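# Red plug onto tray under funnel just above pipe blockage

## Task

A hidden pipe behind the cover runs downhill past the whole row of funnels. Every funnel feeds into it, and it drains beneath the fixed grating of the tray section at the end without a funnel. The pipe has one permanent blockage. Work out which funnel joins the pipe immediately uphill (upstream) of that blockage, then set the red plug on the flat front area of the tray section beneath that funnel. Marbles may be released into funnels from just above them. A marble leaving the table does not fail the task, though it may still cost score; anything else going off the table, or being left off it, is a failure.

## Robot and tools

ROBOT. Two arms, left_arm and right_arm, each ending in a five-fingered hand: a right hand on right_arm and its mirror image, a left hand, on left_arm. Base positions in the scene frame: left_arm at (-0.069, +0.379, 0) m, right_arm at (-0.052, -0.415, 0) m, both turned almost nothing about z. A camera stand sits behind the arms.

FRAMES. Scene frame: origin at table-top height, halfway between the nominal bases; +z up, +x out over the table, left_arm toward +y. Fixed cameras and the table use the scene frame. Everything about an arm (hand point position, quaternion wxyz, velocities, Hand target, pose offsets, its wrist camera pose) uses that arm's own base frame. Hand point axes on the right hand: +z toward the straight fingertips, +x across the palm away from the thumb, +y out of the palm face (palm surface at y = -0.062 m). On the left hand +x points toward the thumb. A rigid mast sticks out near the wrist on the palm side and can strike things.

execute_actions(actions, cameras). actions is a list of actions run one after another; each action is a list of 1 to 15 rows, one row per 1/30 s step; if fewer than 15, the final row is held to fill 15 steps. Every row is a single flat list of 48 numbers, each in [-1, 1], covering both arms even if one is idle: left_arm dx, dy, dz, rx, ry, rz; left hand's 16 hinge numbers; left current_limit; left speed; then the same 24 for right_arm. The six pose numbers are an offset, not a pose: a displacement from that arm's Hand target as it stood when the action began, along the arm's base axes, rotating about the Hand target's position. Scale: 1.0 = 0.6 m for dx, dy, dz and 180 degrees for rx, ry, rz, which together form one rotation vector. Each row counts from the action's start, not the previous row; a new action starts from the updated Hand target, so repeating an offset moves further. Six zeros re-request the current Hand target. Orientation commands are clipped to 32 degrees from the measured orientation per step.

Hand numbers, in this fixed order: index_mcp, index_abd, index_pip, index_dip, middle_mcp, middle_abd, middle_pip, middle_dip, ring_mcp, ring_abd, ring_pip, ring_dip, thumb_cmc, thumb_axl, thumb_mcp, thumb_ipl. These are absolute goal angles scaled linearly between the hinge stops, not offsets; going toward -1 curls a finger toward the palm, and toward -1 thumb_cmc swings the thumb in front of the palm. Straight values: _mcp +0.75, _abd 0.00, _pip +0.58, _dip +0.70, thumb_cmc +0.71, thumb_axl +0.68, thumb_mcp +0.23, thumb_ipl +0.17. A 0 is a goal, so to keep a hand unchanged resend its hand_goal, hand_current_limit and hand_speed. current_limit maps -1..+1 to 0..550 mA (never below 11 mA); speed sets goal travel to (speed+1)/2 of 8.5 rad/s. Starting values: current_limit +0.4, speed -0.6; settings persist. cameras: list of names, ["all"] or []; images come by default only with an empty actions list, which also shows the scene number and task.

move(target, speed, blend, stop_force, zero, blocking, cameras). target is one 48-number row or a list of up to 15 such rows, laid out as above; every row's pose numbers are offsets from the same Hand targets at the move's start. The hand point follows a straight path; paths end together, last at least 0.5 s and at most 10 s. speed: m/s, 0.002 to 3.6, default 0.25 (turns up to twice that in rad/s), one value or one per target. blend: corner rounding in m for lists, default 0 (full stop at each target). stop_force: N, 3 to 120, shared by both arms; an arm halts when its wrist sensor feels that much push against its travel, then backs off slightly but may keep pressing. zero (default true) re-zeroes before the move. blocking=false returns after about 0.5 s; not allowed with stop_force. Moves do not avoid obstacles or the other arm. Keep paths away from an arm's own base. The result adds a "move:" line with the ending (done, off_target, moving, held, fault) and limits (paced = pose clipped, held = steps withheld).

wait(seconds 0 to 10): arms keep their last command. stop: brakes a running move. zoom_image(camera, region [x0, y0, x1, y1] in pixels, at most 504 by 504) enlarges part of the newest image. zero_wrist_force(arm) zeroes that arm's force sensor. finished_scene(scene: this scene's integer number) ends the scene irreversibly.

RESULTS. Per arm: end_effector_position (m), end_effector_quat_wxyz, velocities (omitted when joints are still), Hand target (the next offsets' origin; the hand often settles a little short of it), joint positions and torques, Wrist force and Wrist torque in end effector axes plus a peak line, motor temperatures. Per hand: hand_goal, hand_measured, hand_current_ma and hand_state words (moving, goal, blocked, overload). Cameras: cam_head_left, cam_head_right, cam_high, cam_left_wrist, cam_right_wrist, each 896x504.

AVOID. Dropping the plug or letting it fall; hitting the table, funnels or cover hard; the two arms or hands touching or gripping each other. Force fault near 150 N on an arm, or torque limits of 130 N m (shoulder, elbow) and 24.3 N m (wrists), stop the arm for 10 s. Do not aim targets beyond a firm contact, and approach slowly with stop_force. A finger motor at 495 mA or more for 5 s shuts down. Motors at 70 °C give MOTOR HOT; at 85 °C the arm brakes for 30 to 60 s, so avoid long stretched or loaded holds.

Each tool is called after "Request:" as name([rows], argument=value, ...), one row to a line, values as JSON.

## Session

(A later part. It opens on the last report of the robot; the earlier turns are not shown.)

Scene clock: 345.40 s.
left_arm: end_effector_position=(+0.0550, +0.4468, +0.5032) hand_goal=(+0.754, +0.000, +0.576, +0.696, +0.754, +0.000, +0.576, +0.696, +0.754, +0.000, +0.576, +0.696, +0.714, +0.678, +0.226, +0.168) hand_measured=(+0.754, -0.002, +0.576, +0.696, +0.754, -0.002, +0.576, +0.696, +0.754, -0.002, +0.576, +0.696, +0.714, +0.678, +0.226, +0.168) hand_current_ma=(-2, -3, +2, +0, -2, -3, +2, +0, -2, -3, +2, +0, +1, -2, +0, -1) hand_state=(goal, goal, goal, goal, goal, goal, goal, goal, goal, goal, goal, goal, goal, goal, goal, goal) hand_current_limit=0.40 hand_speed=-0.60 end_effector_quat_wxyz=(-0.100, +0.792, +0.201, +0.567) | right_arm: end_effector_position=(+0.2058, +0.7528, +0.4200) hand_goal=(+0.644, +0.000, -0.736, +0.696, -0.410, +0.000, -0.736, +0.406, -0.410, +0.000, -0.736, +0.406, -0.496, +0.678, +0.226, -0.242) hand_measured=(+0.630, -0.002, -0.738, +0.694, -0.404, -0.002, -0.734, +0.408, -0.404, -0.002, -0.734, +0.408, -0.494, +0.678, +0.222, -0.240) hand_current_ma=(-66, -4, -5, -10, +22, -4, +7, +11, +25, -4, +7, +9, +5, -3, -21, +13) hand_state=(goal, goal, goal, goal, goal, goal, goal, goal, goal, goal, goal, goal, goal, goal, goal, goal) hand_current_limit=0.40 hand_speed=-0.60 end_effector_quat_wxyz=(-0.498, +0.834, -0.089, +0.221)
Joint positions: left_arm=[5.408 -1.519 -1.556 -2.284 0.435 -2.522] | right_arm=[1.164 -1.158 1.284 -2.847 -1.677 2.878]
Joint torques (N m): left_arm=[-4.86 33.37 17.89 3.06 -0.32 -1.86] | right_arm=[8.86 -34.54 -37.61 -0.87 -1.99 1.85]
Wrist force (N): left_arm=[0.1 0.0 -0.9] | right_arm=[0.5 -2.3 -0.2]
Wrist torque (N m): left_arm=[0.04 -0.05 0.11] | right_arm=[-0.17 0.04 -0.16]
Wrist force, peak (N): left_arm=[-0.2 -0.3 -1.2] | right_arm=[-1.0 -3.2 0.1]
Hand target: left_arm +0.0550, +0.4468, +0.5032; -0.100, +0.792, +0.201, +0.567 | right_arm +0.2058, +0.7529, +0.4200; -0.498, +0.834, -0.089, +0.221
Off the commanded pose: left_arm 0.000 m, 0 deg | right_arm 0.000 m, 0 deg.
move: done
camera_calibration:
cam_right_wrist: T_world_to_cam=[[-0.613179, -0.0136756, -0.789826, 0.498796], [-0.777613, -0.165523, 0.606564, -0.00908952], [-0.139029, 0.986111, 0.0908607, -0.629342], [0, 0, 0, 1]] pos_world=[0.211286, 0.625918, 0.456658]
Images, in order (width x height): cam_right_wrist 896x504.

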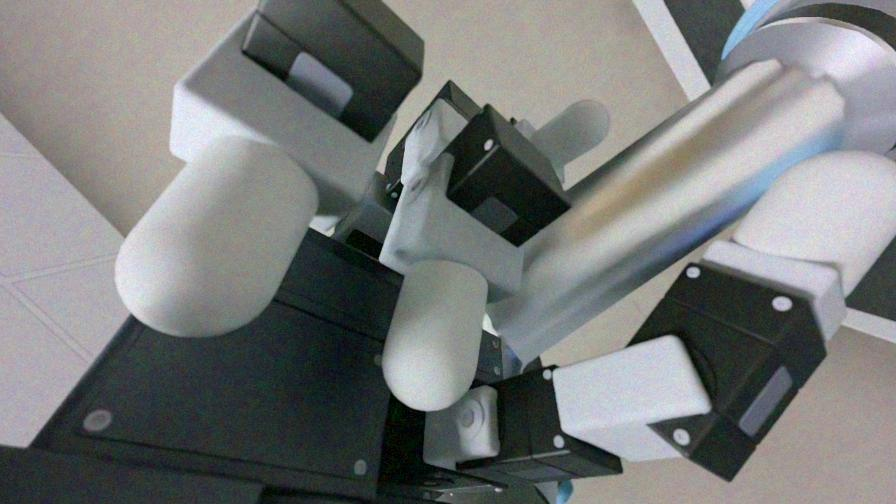

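Request:
wait(seconds=0, cameras=["cam_head_left", "cam_head_right", "cam_high"])

Request:
zoom_image(camera="cam_high", region=[300, 0, 620, 180])

Scene clock: 349.00 s.
left_arm: end_effector_position=(+0.0550, +0.4468, +0.5032) hand_goal=(+0.754, +0.000, +0.576, +0.696, +0.754, +0.000, +0.576, +0.696, +0.754, +0.000, +0.576, +0.696, +0.714, +0.678, +0.226, +0.168) hand_measured=(+0.754, -0.002, +0.576, +0.696, +0.754, -0.002, +0.576, +0.696, +0.754, -0.002, +0.576, +0.696, +0.714, +0.678, +0.226, +0.168) hand_current_ma=(-2, -3, +2, +0, -2, -3, +2, +0, -2, -3, +2, +0, +1, -2, +0, -1) hand_state=(goal, goal, goal, goal, goal, goal, goal, goal, goal, goal, goal, goal, goal, goal, goal, goal) hand_current_limit=0.40 hand_speed=-0.60 end_effector_quat_wxyz=(-0.100, +0.792, +0.201, +0.567) | right_arm: end_effector_position=(+0.2058, +0.7529, +0.4200) hand_goal=(+0.644, +0.000, -0.736, +0.696, -0.410, +0.000, -0.736, +0.406, -0.410, +0.000, -0.736, +0.406, -0.496, +0.678, +0.226, -0.242) hand_measured=(+0.630, -0.002, -0.738, +0.694, -0.404, -0.002, -0.734, +0.408, -0.404, -0.002, -0.734, +0.408, -0.494, +0.678, +0.222, -0.240) hand_current_ma=(-66, -4, -5, -10, +22, -4, +7, +11, +25, -4, +7, +9, +5, -3, -21, +13) hand_state=(goal, goal, goal, goal, goal, goal, goal, goal, goal, goal, goal, goal, goal, goal, goal, goal) hand_current_limit=0.40 hand_speed=-0.60 end_effector_quat_wxyz=(-0.498, +0.834, -0.089, +0.221)
Joint positions: left_arm=[5.408 -1.519 -1.556 -2.284 0.435 -2.522] | right_arm=[1.164 -1.158 1.283 -2.847 -1.677 2.878]
Joint torques (N m): left_arm=[-5.11 33.89 17.35 2.87 -0.33 -1.67] | right_arm=[8.79 -34.57 -36.82 -0.87 -2.05 1.64]
Wrist force (N): left_arm=[0.0 -0.2 -0.8] | right_arm=[0.5 -2.6 0.0]
Wrist torque (N m): left_arm=[0.01 -0.04 0.12] | right_arm=[-0.23 0.03 -0.17]
Wrist force, peak (N): left_arm=[0.3 0.0 -1.2] | right_arm=[0.7 -2.7 0.1]
Hand target: left_arm +0.0550, +0.4468, +0.5032; -0.100, +0.792, +0.201, +0.567 | right_arm +0.2058, +0.7529, +0.4200; -0.498, +0.834, -0.089, +0.221
Off the commanded pose: left_arm 0.000 m, 0 deg | right_arm 0.000 m, 0 deg.
Images, in order (width x height): cam_head_left 896x504, cam_head_right 896x504, cam_high 896x504.

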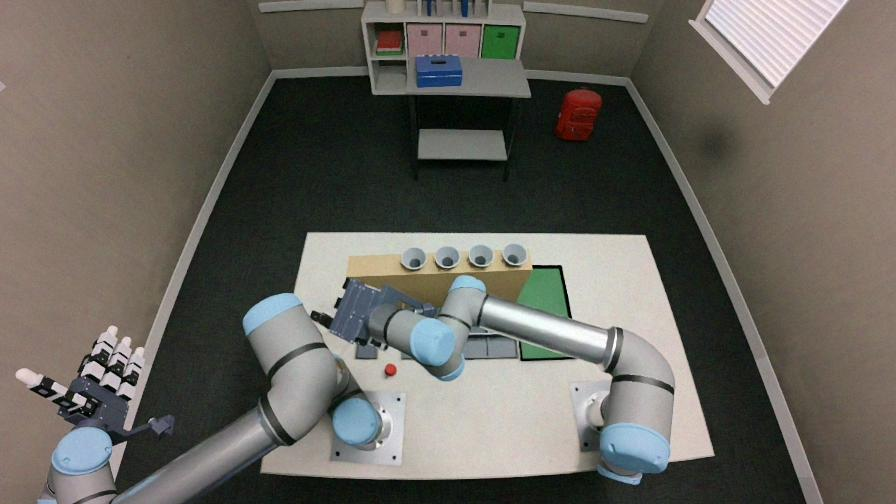

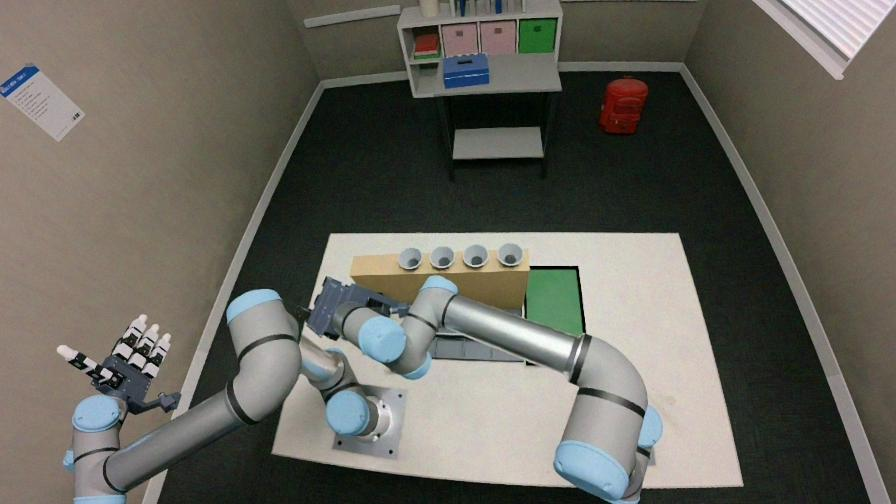

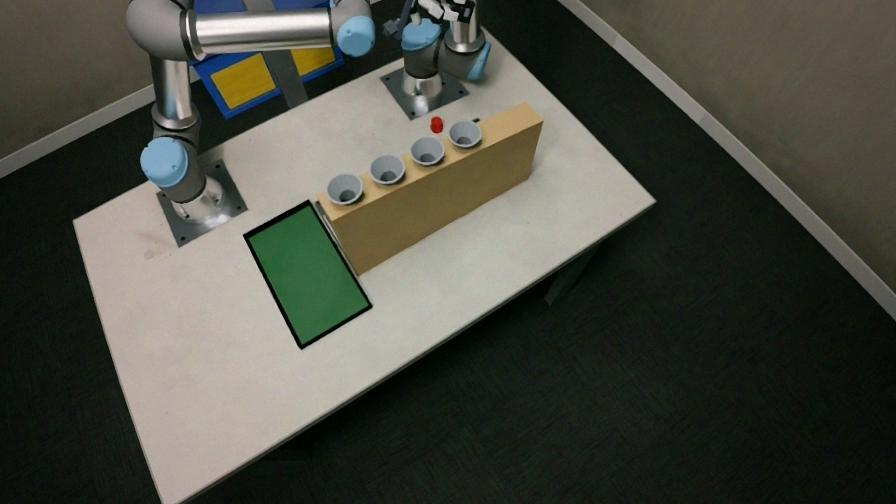

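Scaled by 1.575.

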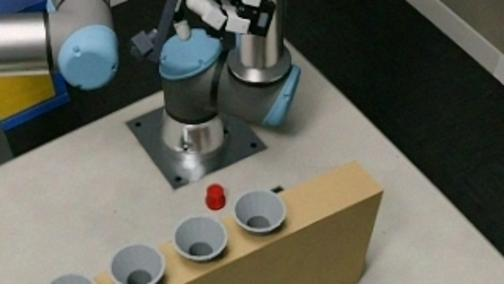

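Request:
move(target=[0,0,0,0,0,0,0.754,0,0.576,0.696,0.754,0,0.576,0.696,0.754,0,0.576,0.696,0.714,0.678,0.226,0.168,0.4,-0.6,0,0,-0.3,0,0,0,0.644,0,-0.737,0.696,-0.411,0,-0.737,0.406,-0.411,0,-0.737,0.406,-0.496,0.678,0.225,-0.243,0.4,-0.6], speed=0.2, cameras=["cam_right_wrist"])

Scene clock: 353.60 s.
left_arm: end_effector_position=(+0.0550, +0.4468, +0.5032) hand_goal=(+0.754, +0.000, +0.576, +0.696, +0.754, +0.000, +0.576, +0.696, +0.754, +0.000, +0.576, +0.696, +0.714, +0.678, +0.226, +0.168) hand_measured=(+0.754, -0.002, +0.576, +0.696, +0.754, -0.002, +0.576, +0.696, +0.754, -0.002, +0.576, +0.696, +0.714, +0.678, +0.226, +0.168) hand_current_ma=(-2, -3, +2, +0, -2, -3, +2, +0, -2, -3, +2, +0, +1, -2, +0, -1) hand_state=(goal, goal, goal, goal, goal, goal, goal, goal, goal, goal, goal, goal, goal, goal, goal, goal) hand_current_limit=0.40 hand_speed=-0.60 end_effector_quat_wxyz=(-0.100, +0.792, +0.201, +0.567) | right_arm: end_effector_position=(+0.2058, +0.7528, +0.2401) hand_goal=(+0.644, +0.000, -0.736, +0.696, -0.410, +0.000, -0.736, +0.406, -0.410, +0.000, -0.736, +0.406, -0.496, +0.678, +0.226, -0.242) hand_measured=(+0.630, -0.002, -0.738, +0.694, -0.404, -0.002, -0.734, +0.408, -0.404, -0.002, -0.734, +0.408, -0.494, +0.678, +0.222, -0.240) hand_current_ma=(-64, -4, -5, -10, +22, -4, +7, +11, +25, -4, +7, +9, +5, -3, -21, +13) hand_state=(goal, goal, goal, goal, goal, goal, goal, goal, goal, goal, goal, goal, goal, goal, goal, goal) hand_current_limit=0.40 hand_speed=-0.60 end_effector_quat_wxyz=(-0.498, +0.834, -0.089, +0.221)
Joint positions: left_arm=[5.408 -1.519 -1.556 -2.284 0.435 -2.522] | right_arm=[1.164 -1.018 1.557 -3.26 -1.677 2.878]
Joint torques (N m): left_arm=[-5.16 32.78 17.98 2.95 -0.21 -1.75] | right_arm=[-10.19 -38.36 -12.92 -4.32 1.46 -1.97]
Wrist force (N): left_arm=[0.1 -0.1 -0.8] | right_arm=[0.2 -2.3 0.0]
Wrist torque (N m): left_arm=[0.02 -0.07 0.13] | right_arm=[-0.19 0.05 -0.16]
Wrist force, peak (N): left_arm=[0.5 -0.3 -1.1] | right_arm=[0.7 -3.7 -0.5]
Hand target: left_arm +0.0550, +0.4468, +0.5032; -0.100, +0.792, +0.201, +0.567 | right_arm +0.2058, +0.7529, +0.2400; -0.498, +0.834, -0.089, +0.221
Off the commanded pose: left_arm 0.000 m, 0 deg | right_arm 0.000 m, 0 deg.
move: done
camera_calibration:
cam_right_wrist: T_world_to_cam=[[-0.613179, -0.0136756, -0.789826, 0.356708], [-0.777613, -0.165523, 0.606564, 0.100048], [-0.139029, 0.986111, 0.0908607, -0.613095], [0, 0, 0, 1]] pos_world=[0.211286, 0.626018, 0.276758]
Images, in order (width x height): cam_right_wrist 896x504.

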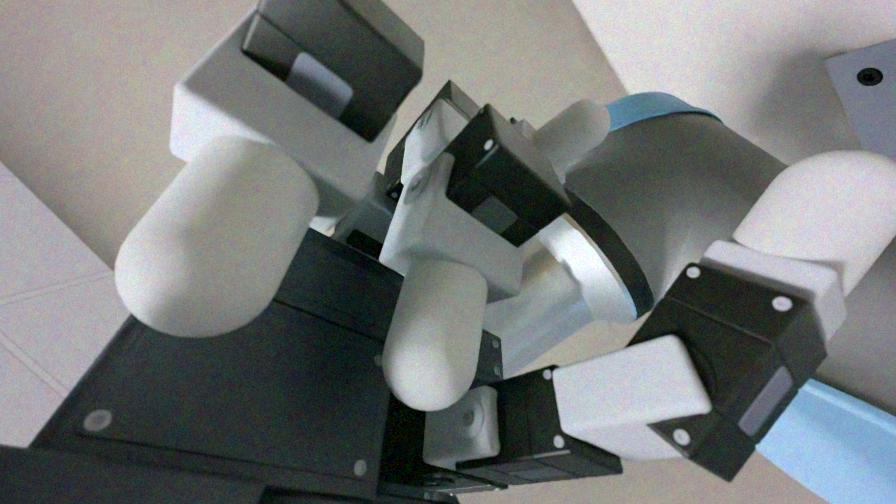

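Request:
move(target=[0,0,0,0,0,0,0.754,0,0.576,0.696,0.754,0,0.576,0.696,0.754,0,0.576,0.696,0.714,0.678,0.226,0.168,0.4,-0.6,0,0,-0.2748,0,0,0,0.644,0,-0.737,0.696,-0.411,0,-0.737,0.406,-0.411,0,-0.737,0.406,-0.496,0.678,0.225,-0.243,0.4,-0.6], speed=0.15, cameras=["cam_right_wrist", "cam_head_left", "cam_head_right"])

Request:
zoom_image(camera="cam_right_wrist", region=[600, 0, 896, 220])

Request:
zoom_image(camera="cam_head_left", region=[340, 280, 440, 400])

Request:
zoom_image(camera="cam_head_right", region=[340, 280, 440, 400])

Scene clock: 359.73 s.
left_arm: end_effector_position=(+0.0550, +0.4468, +0.5032) hand_goal=(+0.754, +0.000, +0.576, +0.696, +0.754, +0.000, +0.576, +0.696, +0.754, +0.000, +0.576, +0.696, +0.714, +0.678, +0.226, +0.168) hand_measured=(+0.754, -0.002, +0.576, +0.696, +0.754, -0.002, +0.576, +0.696, +0.754, -0.002, +0.576, +0.696, +0.714, +0.678, +0.226, +0.168) hand_current_ma=(-2, -3, +2, +0, -2, -3, +2, +0, -2, -3, +2, +0, +1, -2, +0, -1) hand_state=(goal, goal, goal, goal, goal, goal, goal, goal, goal, goal, goal, goal, goal, goal, goal, goal) hand_current_limit=0.40 hand_speed=-0.60 end_effector_quat_wxyz=(-0.100, +0.792, +0.201, +0.567) | right_arm: end_effector_position=(+0.2059, +0.7528, +0.0753) hand_goal=(+0.644, +0.000, -0.736, +0.696, -0.410, +0.000, -0.736, +0.406, -0.410, +0.000, -0.736, +0.406, -0.496, +0.678, +0.226, -0.242) hand_measured=(+0.630, -0.002, -0.738, +0.694, -0.404, -0.002, -0.734, +0.410, -0.404, -0.002, -0.734, +0.408, -0.494, +0.678, +0.222, -0.240) hand_current_ma=(-64, -4, -5, -10, +22, -4, +7, +11, +25, -4, +7, +9, +5, -3, -21, +13) hand_state=(goal, goal, goal, goal, goal, goal, goal, goal, goal, goal, goal, goal, goal, goal, goal, goal) hand_current_limit=0.40 hand_speed=-0.60 end_effector_quat_wxyz=(-0.498, +0.834, -0.089, +0.221)
Joint positions: left_arm=[5.408 -1.519 -1.556 -2.284 0.435 -2.522] | right_arm=[1.164 -0.766 1.634 -3.589 -1.677 2.879]
Joint torques (N m): left_arm=[-5.4 33.63 17.62 2.97 -0.36 -1.54] | right_arm=[5.69 -43.25 -29.12 -4.1 -1.5 -1.65]
Wrist force (N): left_arm=[0.1 -0.1 -1.0] | right_arm=[0.5 -2.3 0.0]
Wrist torque (N m): left_arm=[0.04 -0.06 0.12] | right_arm=[-0.18 0.01 -0.14]
Wrist force, peak (N): left_arm=[0.2 -0.1 -1.1] | right_arm=[0.7 -3.4 -0.5]
Hand target: left_arm +0.0550, +0.4468, +0.5032; -0.100, +0.792, +0.201, +0.567 | right_arm +0.2058, +0.7529, +0.0752; -0.498, +0.834, -0.089, +0.221
Off the commanded pose: left_arm 0.000 m, 0 deg | right_arm 0.000 m, 0 deg.
move: done
camera_calibration:
cam_right_wrist: T_world_to_cam=[[-0.613251, -0.0136299, -0.789771, 0.226525], [-0.777574, -0.165445, 0.606635, 0.199945], [-0.138932, 0.986125, 0.090861, -0.59815], [0, 0, 0, 1]] pos_world=[0.211286, 0.626018, 0.111958]
Images, in order (width x height): cam_head_left 896x504, cam_head_right 896x504, cam_right_wrist 896x504.

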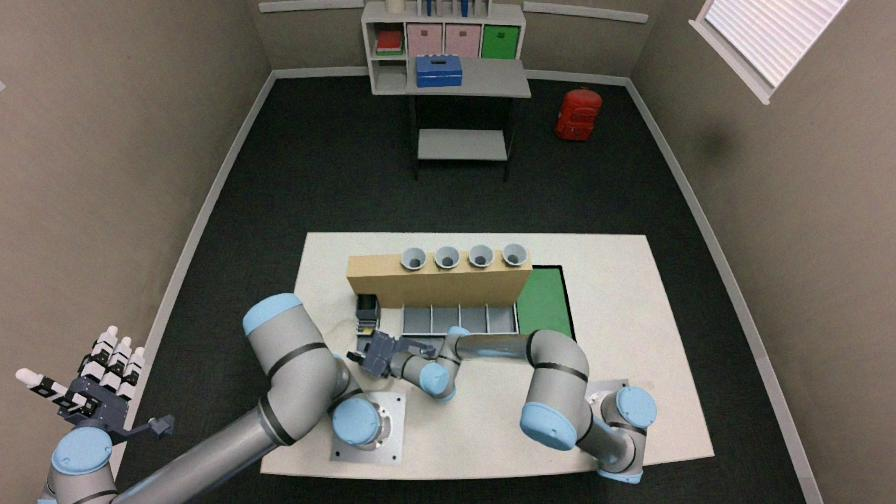

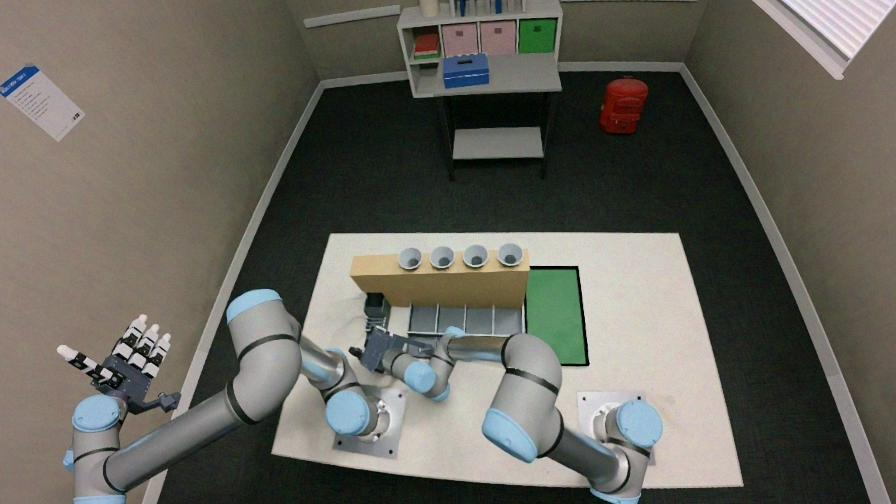

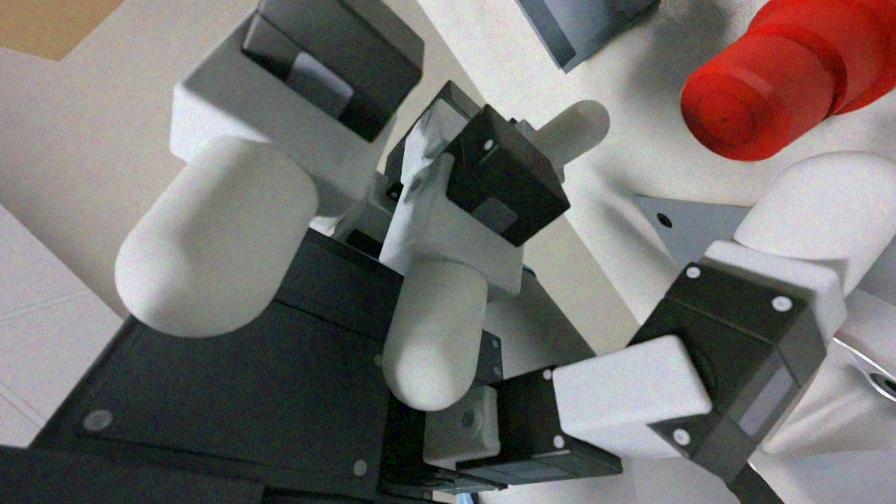

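Scaled by 1.703.

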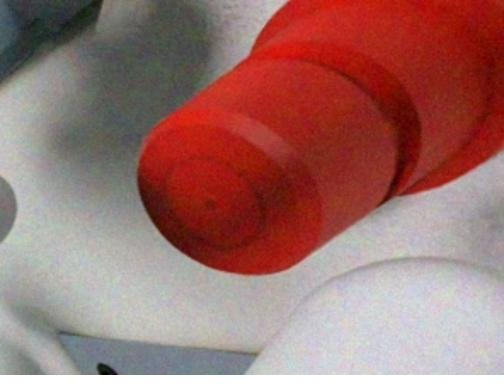

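Scaled by 4.200.

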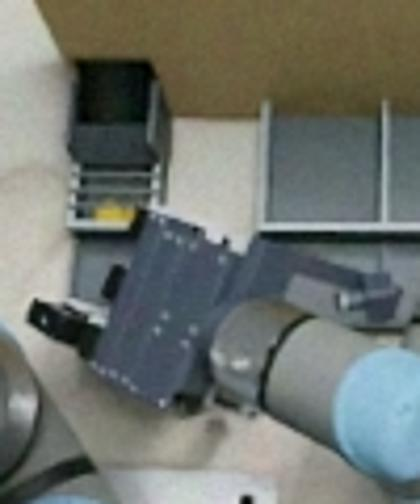

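Scaled by 4.200.

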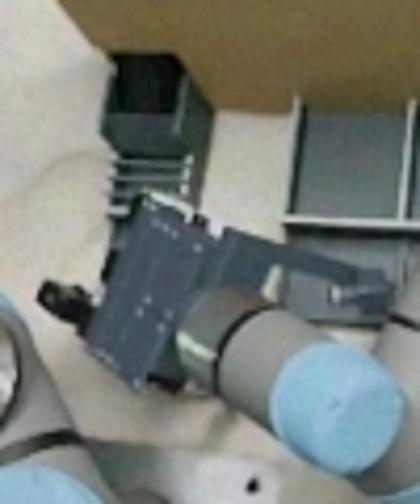

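Request:
move(target=[0,0,0,0,0,0,0.754,0,0.576,0.696,0.754,0,0.576,0.696,0.754,0,0.576,0.696,0.714,0.678,0.226,0.168,0.4,-0.6,-0.0052,-0.009,-0.0470,0,0,0,0.644,0,-0.737,0.696,-0.411,0,-0.737,0.406,-0.411,0,-0.737,0.406,-0.496,0.678,0.225,-0.243,0.4,-0.6], speed=0.08, cameras=["cam_right_wrist"])

Request:
zoom_image(camera="cam_right_wrist", region=[550, 40, 896, 260])

Scene clock: 366.23 s.
left_arm: end_effector_position=(+0.0550, +0.4468, +0.5032) hand_goal=(+0.754, +0.000, +0.576, +0.696, +0.754, +0.000, +0.576, +0.696, +0.754, +0.000, +0.576, +0.696, +0.714, +0.678, +0.226, +0.168) hand_measured=(+0.754, -0.002, +0.576, +0.696, +0.754, -0.002, +0.576, +0.696, +0.754, -0.002, +0.576, +0.696, +0.714, +0.678, +0.226, +0.168) hand_current_ma=(-2, -3, +2, +0, -2, -3, +2, +0, -2, -3, +2, +0, +1, -2, +0, -1) hand_state=(goal, goal, goal, goal, goal, goal, goal, goal, goal, goal, goal, goal, goal, goal, goal, goal) hand_current_limit=0.40 hand_speed=-0.60 end_effector_quat_wxyz=(-0.100, +0.792, +0.201, +0.567) | right_arm: end_effector_position=(+0.2027, +0.7475, +0.0471) hand_goal=(+0.644, +0.000, -0.736, +0.696, -0.410, +0.000, -0.736, +0.406, -0.410, +0.000, -0.736, +0.406, -0.496, +0.678, +0.226, -0.242) hand_measured=(+0.630, -0.002, -0.738, +0.694, -0.404, -0.002, -0.734, +0.410, -0.404, -0.002, -0.734, +0.408, -0.494, +0.678, +0.222, -0.240) hand_current_ma=(-64, -4, -5, -10, +22, -4, +7, +11, +25, -4, +7, +9, +5, -3, -21, +13) hand_state=(goal, goal, goal, goal, goal, goal, goal, goal, goal, goal, goal, goal, goal, goal, goal, goal) hand_current_limit=0.40 hand_speed=-0.60 end_effector_quat_wxyz=(-0.498, +0.834, -0.089, +0.221)
Joint positions: left_arm=[5.408 -1.519 -1.556 -2.284 0.435 -2.522] | right_arm=[1.165 -0.723 1.651 -3.649 -1.678 2.879]
Joint torques (N m): left_arm=[-4.97 33.75 18.13 3.05 -0.35 -1.64] | right_arm=[9.7 -43.01 -5.24 -4.12 -1.87 1.8]
Wrist force (N): left_arm=[0.4 -0.3 -0.7] | right_arm=[0.2 -2.1 0.1]
Wrist torque (N m): left_arm=[-0.01 -0.08 0.15] | right_arm=[-0.15 0.04 -0.19]
Wrist force, peak (N): left_arm=[0.0 0.0 -1.2] | right_arm=[0.5 -2.9 0.1]
Hand target: left_arm +0.0550, +0.4468, +0.5032; -0.100, +0.792, +0.201, +0.567 | right_arm +0.2027, +0.7475, +0.0470; -0.498, +0.834, -0.089, +0.221
Off the commanded pose: left_arm 0.000 m, 0 deg | right_arm 0.000 m, 0 deg.
move: done
camera_calibration:
cam_right_wrist: T_world_to_cam=[[-0.613179, -0.0136756, -0.789826, 0.202297], [-0.777613, -0.165523, 0.606564, 0.21381], [-0.139029, 0.986111, 0.0908607, -0.590664], [0, 0, 0, 1]] pos_world=[0.208186, 0.620618, 0.0837579]
Images, in order (width x height): cam_right_wrist 896x504.

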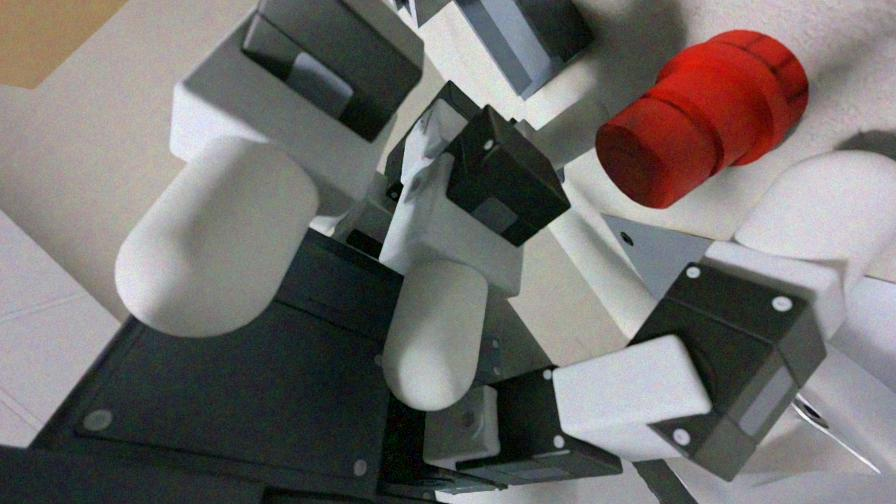

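Scaled by 1.457.

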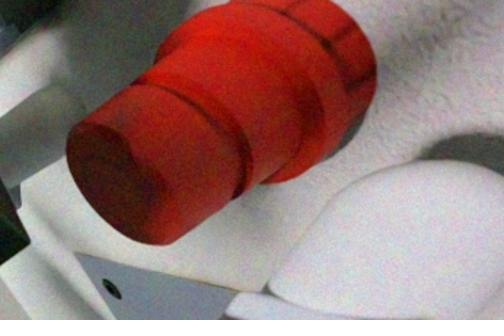

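Request:
move(target=[0,0,0,0,0,0,0.754,0,0.576,0.696,0.754,0,0.576,0.696,0.754,0,0.576,0.696,0.714,0.678,0.226,0.168,0.4,-0.6,0,0,-0.0208,0,0,0,0.644,0,-0.737,0.696,-0.411,0,-0.737,0.406,-0.411,0,-0.737,0.406,-0.496,0.678,0.225,-0.243,0.4,-0.6], speed=0.04, stop_force=4)

Request:
move(target=[0,0,0,0,0,0,0.754,0,0.576,0.696,0.754,0,0.576,0.696,0.754,0,0.576,0.696,0.714,0.678,0.226,0.168,0.4,-0.6,0,0,0,0,0,0,0.54,0,-0.737,0.696,-0.411,0,-0.737,0.406,-0.411,0,-0.737,0.406,-0.496,0.678,0.14,-0.243,0,-0.9], speed=0.05, cameras=["cam_right_wrist"])

Request:
zoom_image(camera="cam_right_wrist", region=[550, 40, 896, 260])

Scene clock: 372.97 s.
left_arm: end_effector_position=(+0.0550, +0.4468, +0.5032) hand_goal=(+0.754, +0.000, +0.576, +0.696, +0.754, +0.000, +0.576, +0.696, +0.754, +0.000, +0.576, +0.696, +0.714, +0.678, +0.226, +0.168) hand_measured=(+0.754, -0.002, +0.576, +0.696, +0.754, -0.002, +0.576, +0.696, +0.754, -0.002, +0.576, +0.696, +0.714, +0.678, +0.226, +0.168) hand_current_ma=(-2, -3, +2, +0, -2, -3, +2, +0, -2, -3, +2, +0, +1, -2, +0, -1) hand_state=(goal, goal, goal, goal, goal, goal, goal, goal, goal, goal, goal, goal, goal, goal, goal, goal) hand_current_limit=0.40 hand_speed=-0.60 end_effector_quat_wxyz=(-0.100, +0.792, +0.201, +0.567) | right_arm: end_effector_position=(+0.2027, +0.7475, +0.0345) hand_goal=(+0.644, +0.000, -0.736, +0.696, -0.410, +0.000, -0.736, +0.406, -0.410, +0.000, -0.736, +0.406, -0.496, +0.678, +0.226, -0.242) hand_measured=(+0.630, -0.002, -0.738, +0.694, -0.404, -0.002, -0.734, +0.410, -0.404, -0.002, -0.734, +0.408, -0.494, +0.678, +0.222, -0.240) hand_current_ma=(-64, -4, -5, -10, +22, -4, +7, +11, +25, -4, +7, +9, +5, -3, -21, +13) hand_state=(goal, goal, goal, goal, goal, goal, goal, goal, goal, goal, goal, goal, goal, goal, goal, goal) hand_current_limit=0.40 hand_speed=-0.60 end_effector_quat_wxyz=(-0.498, +0.834, -0.089, +0.221)
Joint positions: left_arm=[5.408 -1.519 -1.556 -2.284 0.435 -2.522] | right_arm=[1.165 -0.699 1.648 -3.67 -1.678 2.879]
Joint torques (N m): left_arm=[-5.11 33.92 17.27 2.92 -0.24 -1.64] | right_arm=[8.33 -41.76 -27.1 -4.17 -1.83 1.42]
Wrist force (N): left_arm=[0.2 -0.2 -0.8] | right_arm=[0.5 -2.3 -0.1]
Wrist torque (N m): left_arm=[0.01 -0.06 0.13] | right_arm=[-0.16 0.01 -0.16]
Wrist force, peak (N): left_arm=[0.3 -0.2 -1.2] | right_arm=[0.4 -2.8 0.2]
Hand target: left_arm +0.0550, +0.4468, +0.5032; -0.100, +0.792, +0.201, +0.567 | right_arm +0.2027, +0.7475, +0.0345; -0.498, +0.834, -0.089, +0.221
Off the commanded pose: left_arm 0.000 m, 0 deg | right_arm 0.000 m, 0 deg.
move: done

Scene clock: 373.53 s.
left_arm: end_effector_position=(+0.0550, +0.4468, +0.5032) hand_goal=(+0.754, +0.000, +0.576, +0.696, +0.754, +0.000, +0.576, +0.696, +0.754, +0.000, +0.576, +0.696, +0.714, +0.678, +0.226, +0.168) hand_measured=(+0.754, -0.002, +0.576, +0.696, +0.754, -0.002, +0.576, +0.696, +0.754, -0.002, +0.576, +0.696, +0.714, +0.678, +0.226, +0.168) hand_current_ma=(-2, -3, +2, +0, -2, -3, +2, +0, -2, -3, +2, +0, +1, -2, +0, -1) hand_state=(goal, goal, goal, goal, goal, goal, goal, goal, goal, goal, goal, goal, goal, goal, goal, goal) hand_current_limit=0.40 hand_speed=-0.60 end_effector_quat_wxyz=(-0.100, +0.792, +0.201, +0.567) | right_arm: end_effector_position=(+0.2027, +0.7475, +0.0345) hand_goal=(+0.540, +0.000, -0.736, +0.696, -0.410, +0.000, -0.736, +0.406, -0.410, +0.000, -0.736, +0.406, -0.496, +0.678, +0.140, -0.242) hand_measured=(+0.538, -0.002, -0.738, +0.694, -0.404, -0.002, -0.734, +0.408, -0.404, -0.002, -0.734, +0.408, -0.494, +0.678, +0.142, -0.240) hand_current_ma=(-10, -4, -5, -10, +22, -4, +7, +11, +25, -4, +7, +9, +5, -3, +8, +13) hand_state=(goal, goal, goal, goal, goal, goal, goal, goal, goal, goal, goal, goal, goal, goal, goal, goal) hand_current_limit=0.00 hand_speed=-0.90 end_effector_quat_wxyz=(-0.498, +0.834, -0.089, +0.221)
Joint positions: left_arm=[5.408 -1.519 -1.556 -2.284 0.435 -2.522] | right_arm=[1.165 -0.699 1.648 -3.67 -1.678 2.879]
Joint torques (N m): left_arm=[-4.85 34.08 17.92 2.88 -0.24 -1.64] | right_arm=[9.63 -41.2 -27.27 -3.94 -1.69 1.12]
Wrist force (N): left_arm=[0.2 -0.2 -0.8] | right_arm=[0.6 -2.5 -0.1]
Wrist torque (N m): left_arm=[0.00 -0.07 0.14] | right_arm=[-0.19 0.00 -0.17]
Wrist force, peak (N): left_arm=[0.1 -0.2 -1.0] | right_arm=[0.5 -2.6 0.2]
Hand target: left_arm +0.0550, +0.4468, +0.5032; -0.100, +0.792, +0.201, +0.567 | right_arm +0.2027, +0.7475, +0.0345; -0.498, +0.834, -0.089, +0.221
Off the commanded pose: left_arm 0.000 m, 0 deg | right_arm 0.000 m, 0 deg.
move: done
camera_calibration:
cam_right_wrist: T_world_to_cam=[[-0.613179, -0.0136756, -0.789826, 0.192284], [-0.777613, -0.165523, 0.606564, 0.221375], [-0.139029, 0.986111, 0.0908607, -0.589533], [0, 0, 0, 1]] pos_world=[0.208086, 0.620618, 0.0711579]
Images, in order (width x height): cam_right_wrist 896x504.

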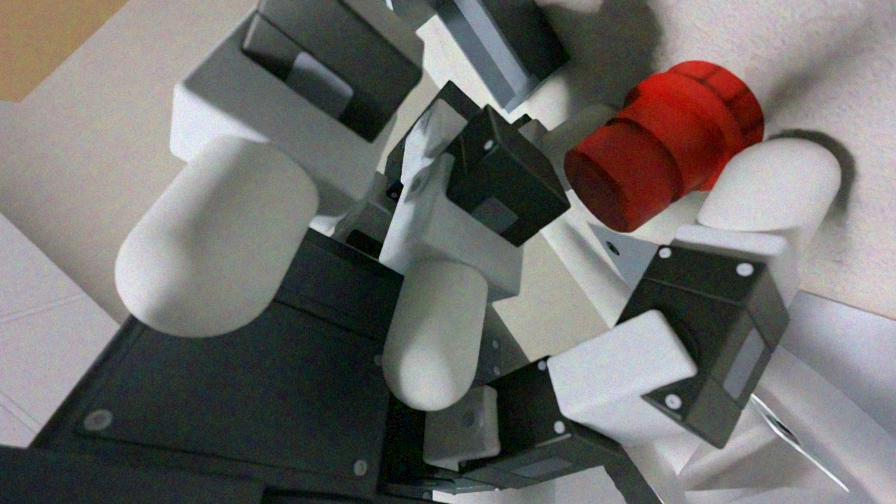

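Scaled by 1.457.

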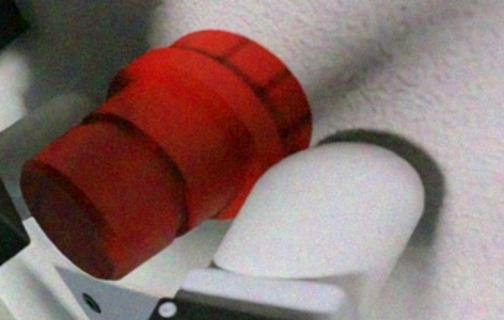

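Request:
move(target=[0,0,0,0,0,0,0.754,0,0.576,0.696,0.754,0,0.576,0.696,0.754,0,0.576,0.696,0.714,0.678,0.226,0.168,0.4,-0.6,0,0,0,0,0,0,0.36,0,-0.737,0.696,-0.411,0,-0.737,0.406,-0.411,0,-0.737,0.406,-0.496,0.678,0.03,-0.243,0.15,-0.9], speed=0.05, cameras=["cam_right_wrist"])

Request:
zoom_image(camera="cam_right_wrist", region=[550, 40, 896, 260])

Scene clock: 377.73 s.
left_arm: end_effector_position=(+0.0550, +0.4468, +0.5032) hand_goal=(+0.754, +0.000, +0.576, +0.696, +0.754, +0.000, +0.576, +0.696, +0.754, +0.000, +0.576, +0.696, +0.714, +0.678, +0.226, +0.168) hand_measured=(+0.754, -0.002, +0.576, +0.696, +0.754, -0.002, +0.576, +0.696, +0.754, -0.002, +0.576, +0.696, +0.714, +0.678, +0.226, +0.168) hand_current_ma=(-2, -3, +2, +0, -2, -3, +2, +0, -2, -3, +2, +0, +1, -2, +0, -1) hand_state=(goal, goal, goal, goal, goal, goal, goal, goal, goal, goal, goal, goal, goal, goal, goal, goal) hand_current_limit=0.40 hand_speed=-0.60 end_effector_quat_wxyz=(-0.100, +0.792, +0.201, +0.567) | right_arm: end_effector_position=(+0.2027, +0.7475, +0.0345) hand_goal=(+0.360, +0.000, -0.736, +0.696, -0.410, +0.000, -0.736, +0.406, -0.410, +0.000, -0.736, +0.406, -0.496, +0.678, +0.030, -0.242) hand_measured=(+0.484, -0.002, -0.726, +0.698, -0.404, -0.002, -0.734, +0.410, -0.404, -0.002, -0.734, +0.408, -0.494, +0.678, +0.100, -0.230) hand_current_ma=(+316, -4, +36, +9, +22, -4, +7, +11, +25, -4, +7, +9, +5, -3, +316, +64) hand_state=(blocked, goal, goal, goal, goal, goal, goal, goal, goal, goal, goal, goal, goal, goal, moving, goal) hand_current_limit=0.15 hand_speed=-0.90 end_effector_quat_wxyz=(-0.498, +0.834, -0.089, +0.221)
Joint positions: left_arm=[5.408 -1.519 -1.556 -2.284 0.435 -2.522] | right_arm=[1.165 -0.699 1.648 -3.67 -1.678 2.879]
Joint torques (N m): left_arm=[-4.76 34.1 17.59 2.77 -0.44 -1.6] | right_arm=[8.52 -42.72 -24.93 -3.73 -1.85 0.14]
Wrist force (N): left_arm=[0.2 0.0 -1.0] | right_arm=[0.7 -4.2 0.0]
Wrist torque (N m): left_arm=[0.05 -0.06 0.13] | right_arm=[-0.25 -0.02 -0.14]
Wrist force, peak (N): left_arm=[0.2 -0.4 -1.1] | right_arm=[0.7 -4.2 0.0]
Hand target: left_arm +0.0550, +0.4468, +0.5032; -0.100, +0.792, +0.201, +0.567 | right_arm +0.2027, +0.7475, +0.0345; -0.498, +0.834, -0.089, +0.221
Off the commanded pose: left_arm 0.000 m, 0 deg | right_arm 0.000 m, 0 deg.
move: done
camera_calibration:
cam_right_wrist: T_world_to_cam=[[-0.613179, -0.0136756, -0.789826, 0.192284], [-0.777613, -0.165523, 0.606564, 0.221375], [-0.139029, 0.986111, 0.0908607, -0.589533], [0, 0, 0, 1]] pos_world=[0.208086, 0.620618, 0.0711579]
Images, in order (width x height): cam_right_wrist 896x504.

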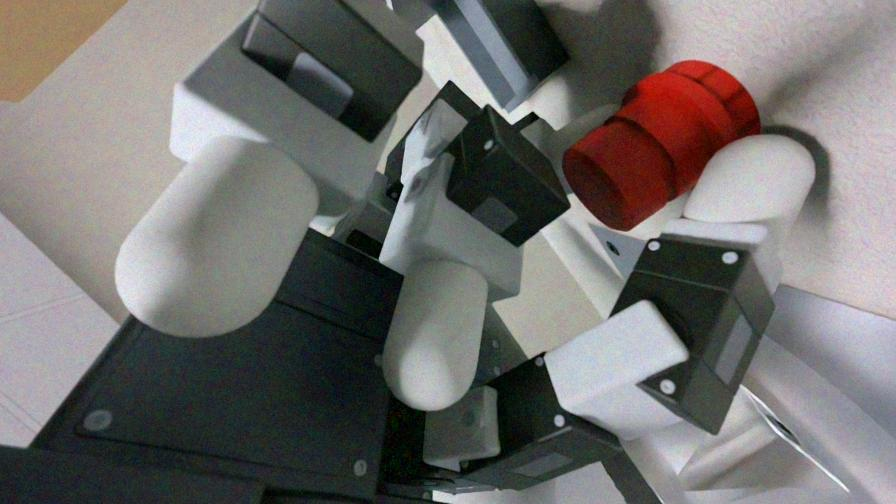

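Scaled by 1.457.

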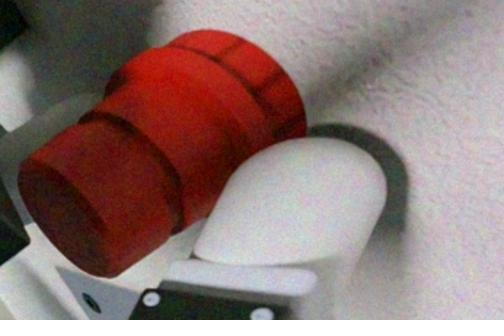

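Gripped. Set carry values and lift.

Request:
move(target=[0,0,0,0,0,0,0.754,0,0.576,0.696,0.754,0,0.576,0.696,0.754,0,0.576,0.696,0.714,0.678,0.226,0.168,0.4,-0.6,0,0,0,0,0,0,0.36,0,-0.737,0.696,-0.411,0,-0.737,0.406,-0.411,0,-0.737,0.406,-0.496,0.678,0.02,-0.243,0.2,-0.9], speed=0.05)

Request:
move(target=[0,0,0,0,0,0,0.754,0,0.576,0.696,0.754,0,0.576,0.696,0.754,0,0.576,0.696,0.714,0.678,0.226,0.168,0.4,-0.6,0,0,0.04,0,0,0,0.36,0,-0.737,0.696,-0.411,0,-0.737,0.406,-0.411,0,-0.737,0.406,-0.496,0.678,0.02,-0.243,0.2,-0.9], speed=0.03, cameras=["cam_right_wrist", "cam_head_left", "cam_head_right"])

Request:
zoom_image(camera="cam_head_left", region=[350, 290, 390, 340])

Scene clock: 383.90 s.
left_arm: end_effector_position=(+0.0550, +0.4468, +0.5032) hand_goal=(+0.754, +0.000, +0.576, +0.696, +0.754, +0.000, +0.576, +0.696, +0.754, +0.000, +0.576, +0.696, +0.714, +0.678, +0.226, +0.168) hand_measured=(+0.754, -0.002, +0.576, +0.696, +0.754, -0.002, +0.576, +0.696, +0.754, -0.002, +0.576, +0.696, +0.714, +0.678, +0.226, +0.168) hand_current_ma=(-2, -3, +2, +0, -2, -3, +2, +0, -2, -3, +2, +0, +1, -2, +0, -1) hand_state=(goal, goal, goal, goal, goal, goal, goal, goal, goal, goal, goal, goal, goal, goal, goal, goal) hand_current_limit=0.40 hand_speed=-0.60 end_effector_quat_wxyz=(-0.100, +0.792, +0.201, +0.567) | right_arm: end_effector_position=(+0.2027, +0.7475, +0.0345) hand_goal=(+0.360, +0.000, -0.736, +0.696, -0.410, +0.000, -0.736, +0.406, -0.410, +0.000, -0.736, +0.406, -0.496, +0.678, +0.020, -0.242) hand_measured=(+0.484, -0.002, -0.726, +0.698, -0.404, -0.002, -0.734, +0.410, -0.404, -0.002, -0.734, +0.408, -0.494, +0.678, +0.100, -0.230) hand_current_ma=(+330, -4, +37, +9, +22, -4, +7, +11, +25, -4, +7, +9, +5, -3, +330, +67) hand_state=(blocked, goal, goal, goal, goal, goal, goal, goal, goal, goal, goal, goal, goal, goal, blocked, goal) hand_current_limit=0.20 hand_speed=-0.90 end_effector_quat_wxyz=(-0.498, +0.834, -0.089, +0.221)
Joint positions: left_arm=[5.408 -1.519 -1.556 -2.284 0.435 -2.522] | right_arm=[1.165 -0.699 1.648 -3.67 -1.678 2.879]
Joint torques (N m): left_arm=[-5.67 33.74 18.17 2.88 -0.52 -1.48] | right_arm=[7.43 -42.72 -25.69 -2.15 -1.53 -1.42]
Wrist force (N): left_arm=[0.4 -0.2 -0.9] | right_arm=[0.5 -4.2 -0.4]
Wrist torque (N m): left_arm=[0.01 -0.08 0.15] | right_arm=[-0.22 0.03 -0.16]
Wrist force, peak (N): left_arm=[0.2 -0.3 -1.1] | right_arm=[0.5 -4.5 -0.3]
Hand target: left_arm +0.0550, +0.4468, +0.5032; -0.100, +0.792, +0.201, +0.567 | right_arm +0.2027, +0.7475, +0.0345; -0.498, +0.834, -0.089, +0.221
Off the commanded pose: left_arm 0.000 m, 0 deg | right_arm 0.000 m, 0 deg.
move: done

Scene clock: 385.10 s.
left_arm: end_effector_position=(+0.0550, +0.4468, +0.5032) hand_goal=(+0.754, +0.000, +0.576, +0.696, +0.754, +0.000, +0.576, +0.696, +0.754, +0.000, +0.576, +0.696, +0.714, +0.678, +0.226, +0.168) hand_measured=(+0.754, -0.002, +0.576, +0.696, +0.754, -0.002, +0.576, +0.696, +0.754, -0.002, +0.576, +0.696, +0.714, +0.678, +0.226, +0.168) hand_current_ma=(-2, -3, +2, +0, -2, -3, +2, +0, -2, -3, +2, +0, +1, -2, +0, -1) hand_state=(goal, goal, goal, goal, goal, goal, goal, goal, goal, goal, goal, goal, goal, goal, goal, goal) hand_current_limit=0.40 hand_speed=-0.60 end_effector_quat_wxyz=(-0.100, +0.792, +0.201, +0.567) | right_arm: end_effector_position=(+0.2027, +0.7475, +0.0584) hand_goal=(+0.360, +0.000, -0.736, +0.696, -0.410, +0.000, -0.736, +0.406, -0.410, +0.000, -0.736, +0.406, -0.496, +0.678, +0.020, -0.242) hand_measured=(+0.478, -0.002, -0.712, +0.708, -0.404, -0.002, -0.734, +0.408, -0.404, -0.002, -0.734, +0.408, -0.494, +0.678, +0.094, -0.230) hand_current_ma=(+330, -4, +101, +48, +22, -4, +7, +11, +25, -4, +7, +9, +5, -3, +330, +70) hand_state=(blocked, goal, blocked, goal, goal, goal, goal, goal, goal, goal, goal, goal, goal, goal, blocked, goal) hand_current_limit=0.20 hand_speed=-0.90 end_effector_quat_wxyz=(-0.498, +0.834, -0.089, +0.221)
Joint positions: left_arm=[5.408 -1.519 -1.556 -2.284 0.435 -2.522] | right_arm=[1.165 -0.744 1.653 -3.63 -1.678 2.879]
Joint torques (N m): left_arm=[-5.25 34.16 17.29 3.01 -0.27 -1.62] | right_arm=[9.97 -58.41 -5.74 -0.93 -1.71 -1.1]
Wrist force (N): left_arm=[0.1 -0.1 -0.8] | right_arm=[0.3 -1.8 0.1]
Wrist torque (N m): left_arm=[0.02 -0.05 0.12] | right_arm=[-0.13 0.02 -0.17]
Wrist force, peak (N): left_arm=[0.2 0.0 -1.1] | right_arm=[0.6 -3.9 -0.2]
Hand target: left_arm +0.0550, +0.4468, +0.5032; -0.100, +0.792, +0.201, +0.567 | right_arm +0.2027, +0.7475, +0.0585; -0.498, +0.834, -0.089, +0.221
Off the commanded pose: left_arm 0.000 m, 0 deg | right_arm 0.000 m, 0 deg.
move: done
camera_calibration:
cam_right_wrist: T_world_to_cam=[[-0.613179, -0.0136756, -0.789826, 0.211161], [-0.777613, -0.165523, 0.606564, 0.206878], [-0.139029, 0.986111, 0.0908607, -0.591705], [0, 0, 0, 1]] pos_world=[0.208086, 0.620618, 0.0950579]
Images, in order (width x height): cam_head_left 896x504, cam_head_right 896x504, cam_right_wrist 896x504.

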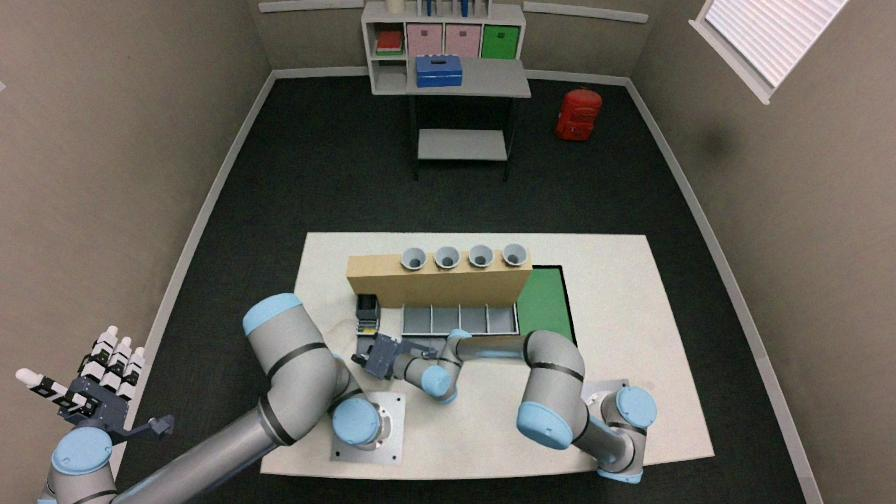

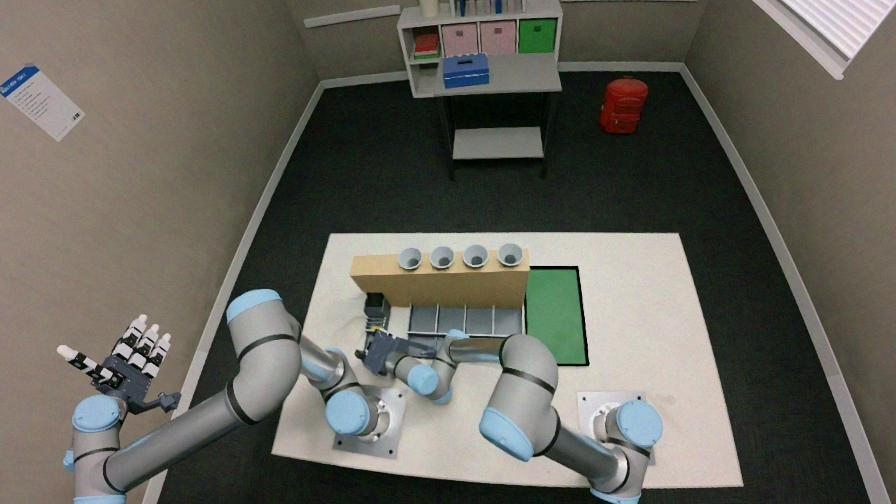

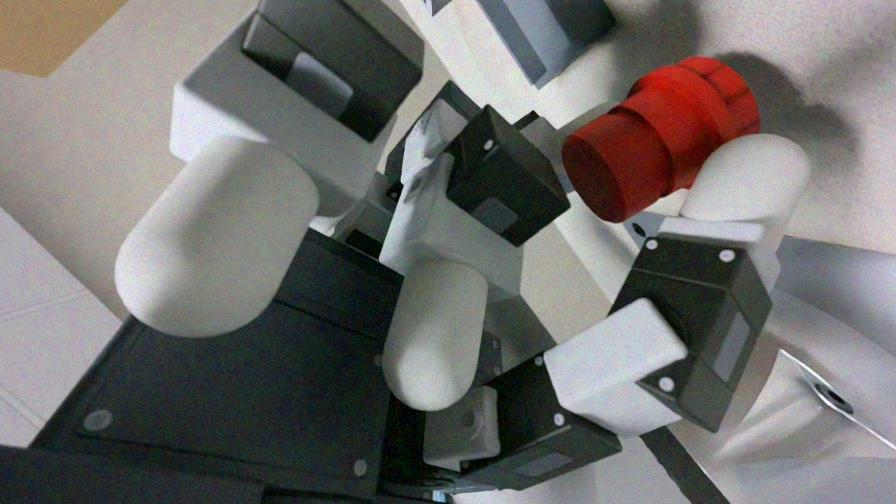

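Scaled by 10.080.

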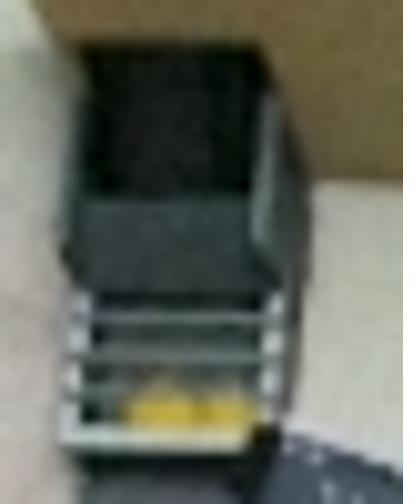

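Request:
move([
  [0,0,0,0,0,0,0.754,0,0.576,0.696,0.754,0,0.576,0.696,0.754,0,0.576,0.696,0.714,0.678,0.226,0.168,0.4,-0.6,0,0,0.1525,0,0,0,0.36,0,-0.737,0.696,-0.411,0,-0.737,0.406,-0.411,0,-0.737,0.406,-0.496,0.678,0.02,-0.243,0.2,-0.9],
  [0,0,0,0,0,0,0.754,0,0.576,0.696,0.754,0,0.576,0.696,0.754,0,0.576,0.696,0.714,0.678,0.226,0.168,0.4,-0.6,0.1223,-0.4817,0.1525,0,0,0,0.36,0,-0.737,0.696,-0.411,0,-0.737,0.406,-0.411,0,-0.737,0.406,-0.496,0.678,0.02,-0.243,0.2,-0.9],
], speed=[0.12,0.2], blend=[0.03,0], cameras=["cam_right_wrist", "cam_head_left"])

Scene clock: 402.37 s.
left_arm: end_effector_position=(+0.0550, +0.4468, +0.5032) hand_goal=(+0.754, +0.000, +0.576, +0.696, +0.754, +0.000, +0.576, +0.696, +0.754, +0.000, +0.576, +0.696, +0.714, +0.678, +0.226, +0.168) hand_measured=(+0.754, -0.002, +0.576, +0.696, +0.754, -0.002, +0.576, +0.696, +0.754, -0.002, +0.576, +0.696, +0.714, +0.678, +0.226, +0.168) hand_current_ma=(-2, -3, +2, +0, -2, -3, +2, +0, -2, -3, +2, +0, +1, -2, +0, -1) hand_state=(goal, goal, goal, goal, goal, goal, goal, goal, goal, goal, goal, goal, goal, goal, goal, goal) hand_current_limit=0.40 hand_speed=-0.60 end_effector_quat_wxyz=(-0.100, +0.792, +0.201, +0.567) | right_arm: end_effector_position=(+0.2761, +0.4585, +0.1500) hand_goal=(+0.360, +0.000, -0.736, +0.696, -0.410, +0.000, -0.736, +0.406, -0.410, +0.000, -0.736, +0.406, -0.496, +0.678, +0.020, -0.242) hand_measured=(+0.478, -0.002, -0.712, +0.708, -0.404, -0.002, -0.734, +0.410, -0.404, -0.002, -0.734, +0.408, -0.494, +0.678, +0.094, -0.230) hand_current_ma=(+330, -4, +102, +49, +22, -4, +7, +11, +25, -4, +7, +9, +5, -3, +330, +71) hand_state=(blocked, goal, blocked, goal, goal, goal, goal, goal, goal, goal, goal, goal, goal, goal, blocked, goal) hand_current_limit=0.20 hand_speed=-0.90 end_effector_quat_wxyz=(-0.498, +0.834, -0.089, +0.221)
Joint positions: left_arm=[5.408 -1.519 -1.556 -2.284 0.435 -2.522] | right_arm=[0.654 -1.333 2.392 -3.752 -1.213 2.664]
Joint torques (N m): left_arm=[-5.49 34.23 17.13 2.89 -0.36 -1.6] | right_arm=[-11.08 -32.14 -3.4 -0.86 1.92 -1.67]
Wrist force (N): left_arm=[0.0 0.1 -1.2] | right_arm=[0.4 -2.1 0.1]
Wrist torque (N m): left_arm=[0.08 -0.04 0.10] | right_arm=[-0.18 0.02 0.02]
Wrist force, peak (N): left_arm=[0.2 -0.3 -1.1] | right_arm=[0.4 -3.0 0.5]
Hand target: left_arm +0.0550, +0.4468, +0.5032; -0.100, +0.792, +0.201, +0.567 | right_arm +0.2761, +0.4584, +0.1500; -0.498, +0.834, -0.089, +0.221
Off the commanded pose: left_arm 0.000 m, 0 deg | right_arm 0.000 m, 0 deg.
move: done
camera_calibration:
cam_right_wrist: T_world_to_cam=[[-0.613189, -0.0136155, -0.789819, 0.324546], [-0.777623, -0.165446, 0.606573, 0.160534], [-0.138931, 0.986125, 0.0908621, -0.304869], [0, 0, 0, 1]] pos_world=[0.281487, 0.331618, 0.186658]
Images, in order (width x height): cam_head_left 896x504, cam_right_wrist 896x504.

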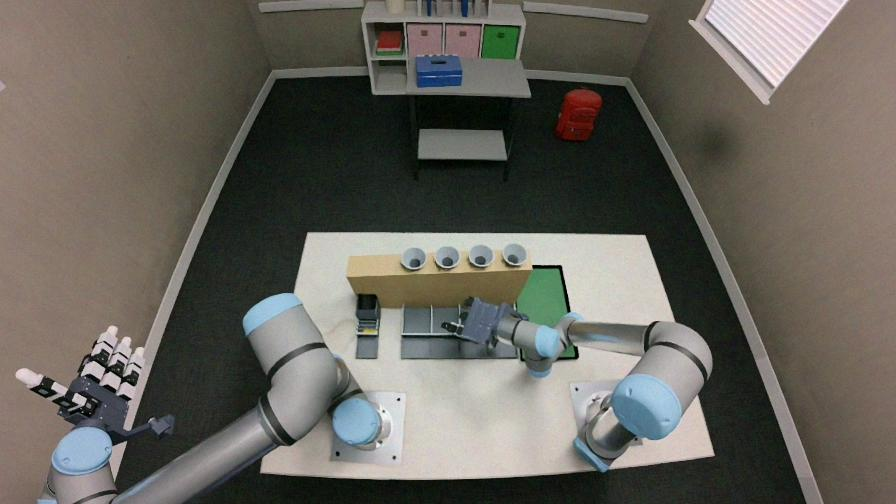

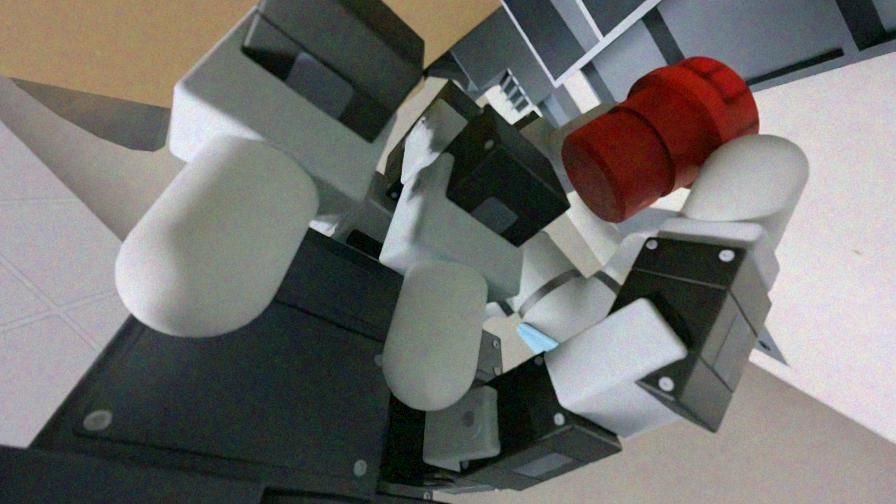

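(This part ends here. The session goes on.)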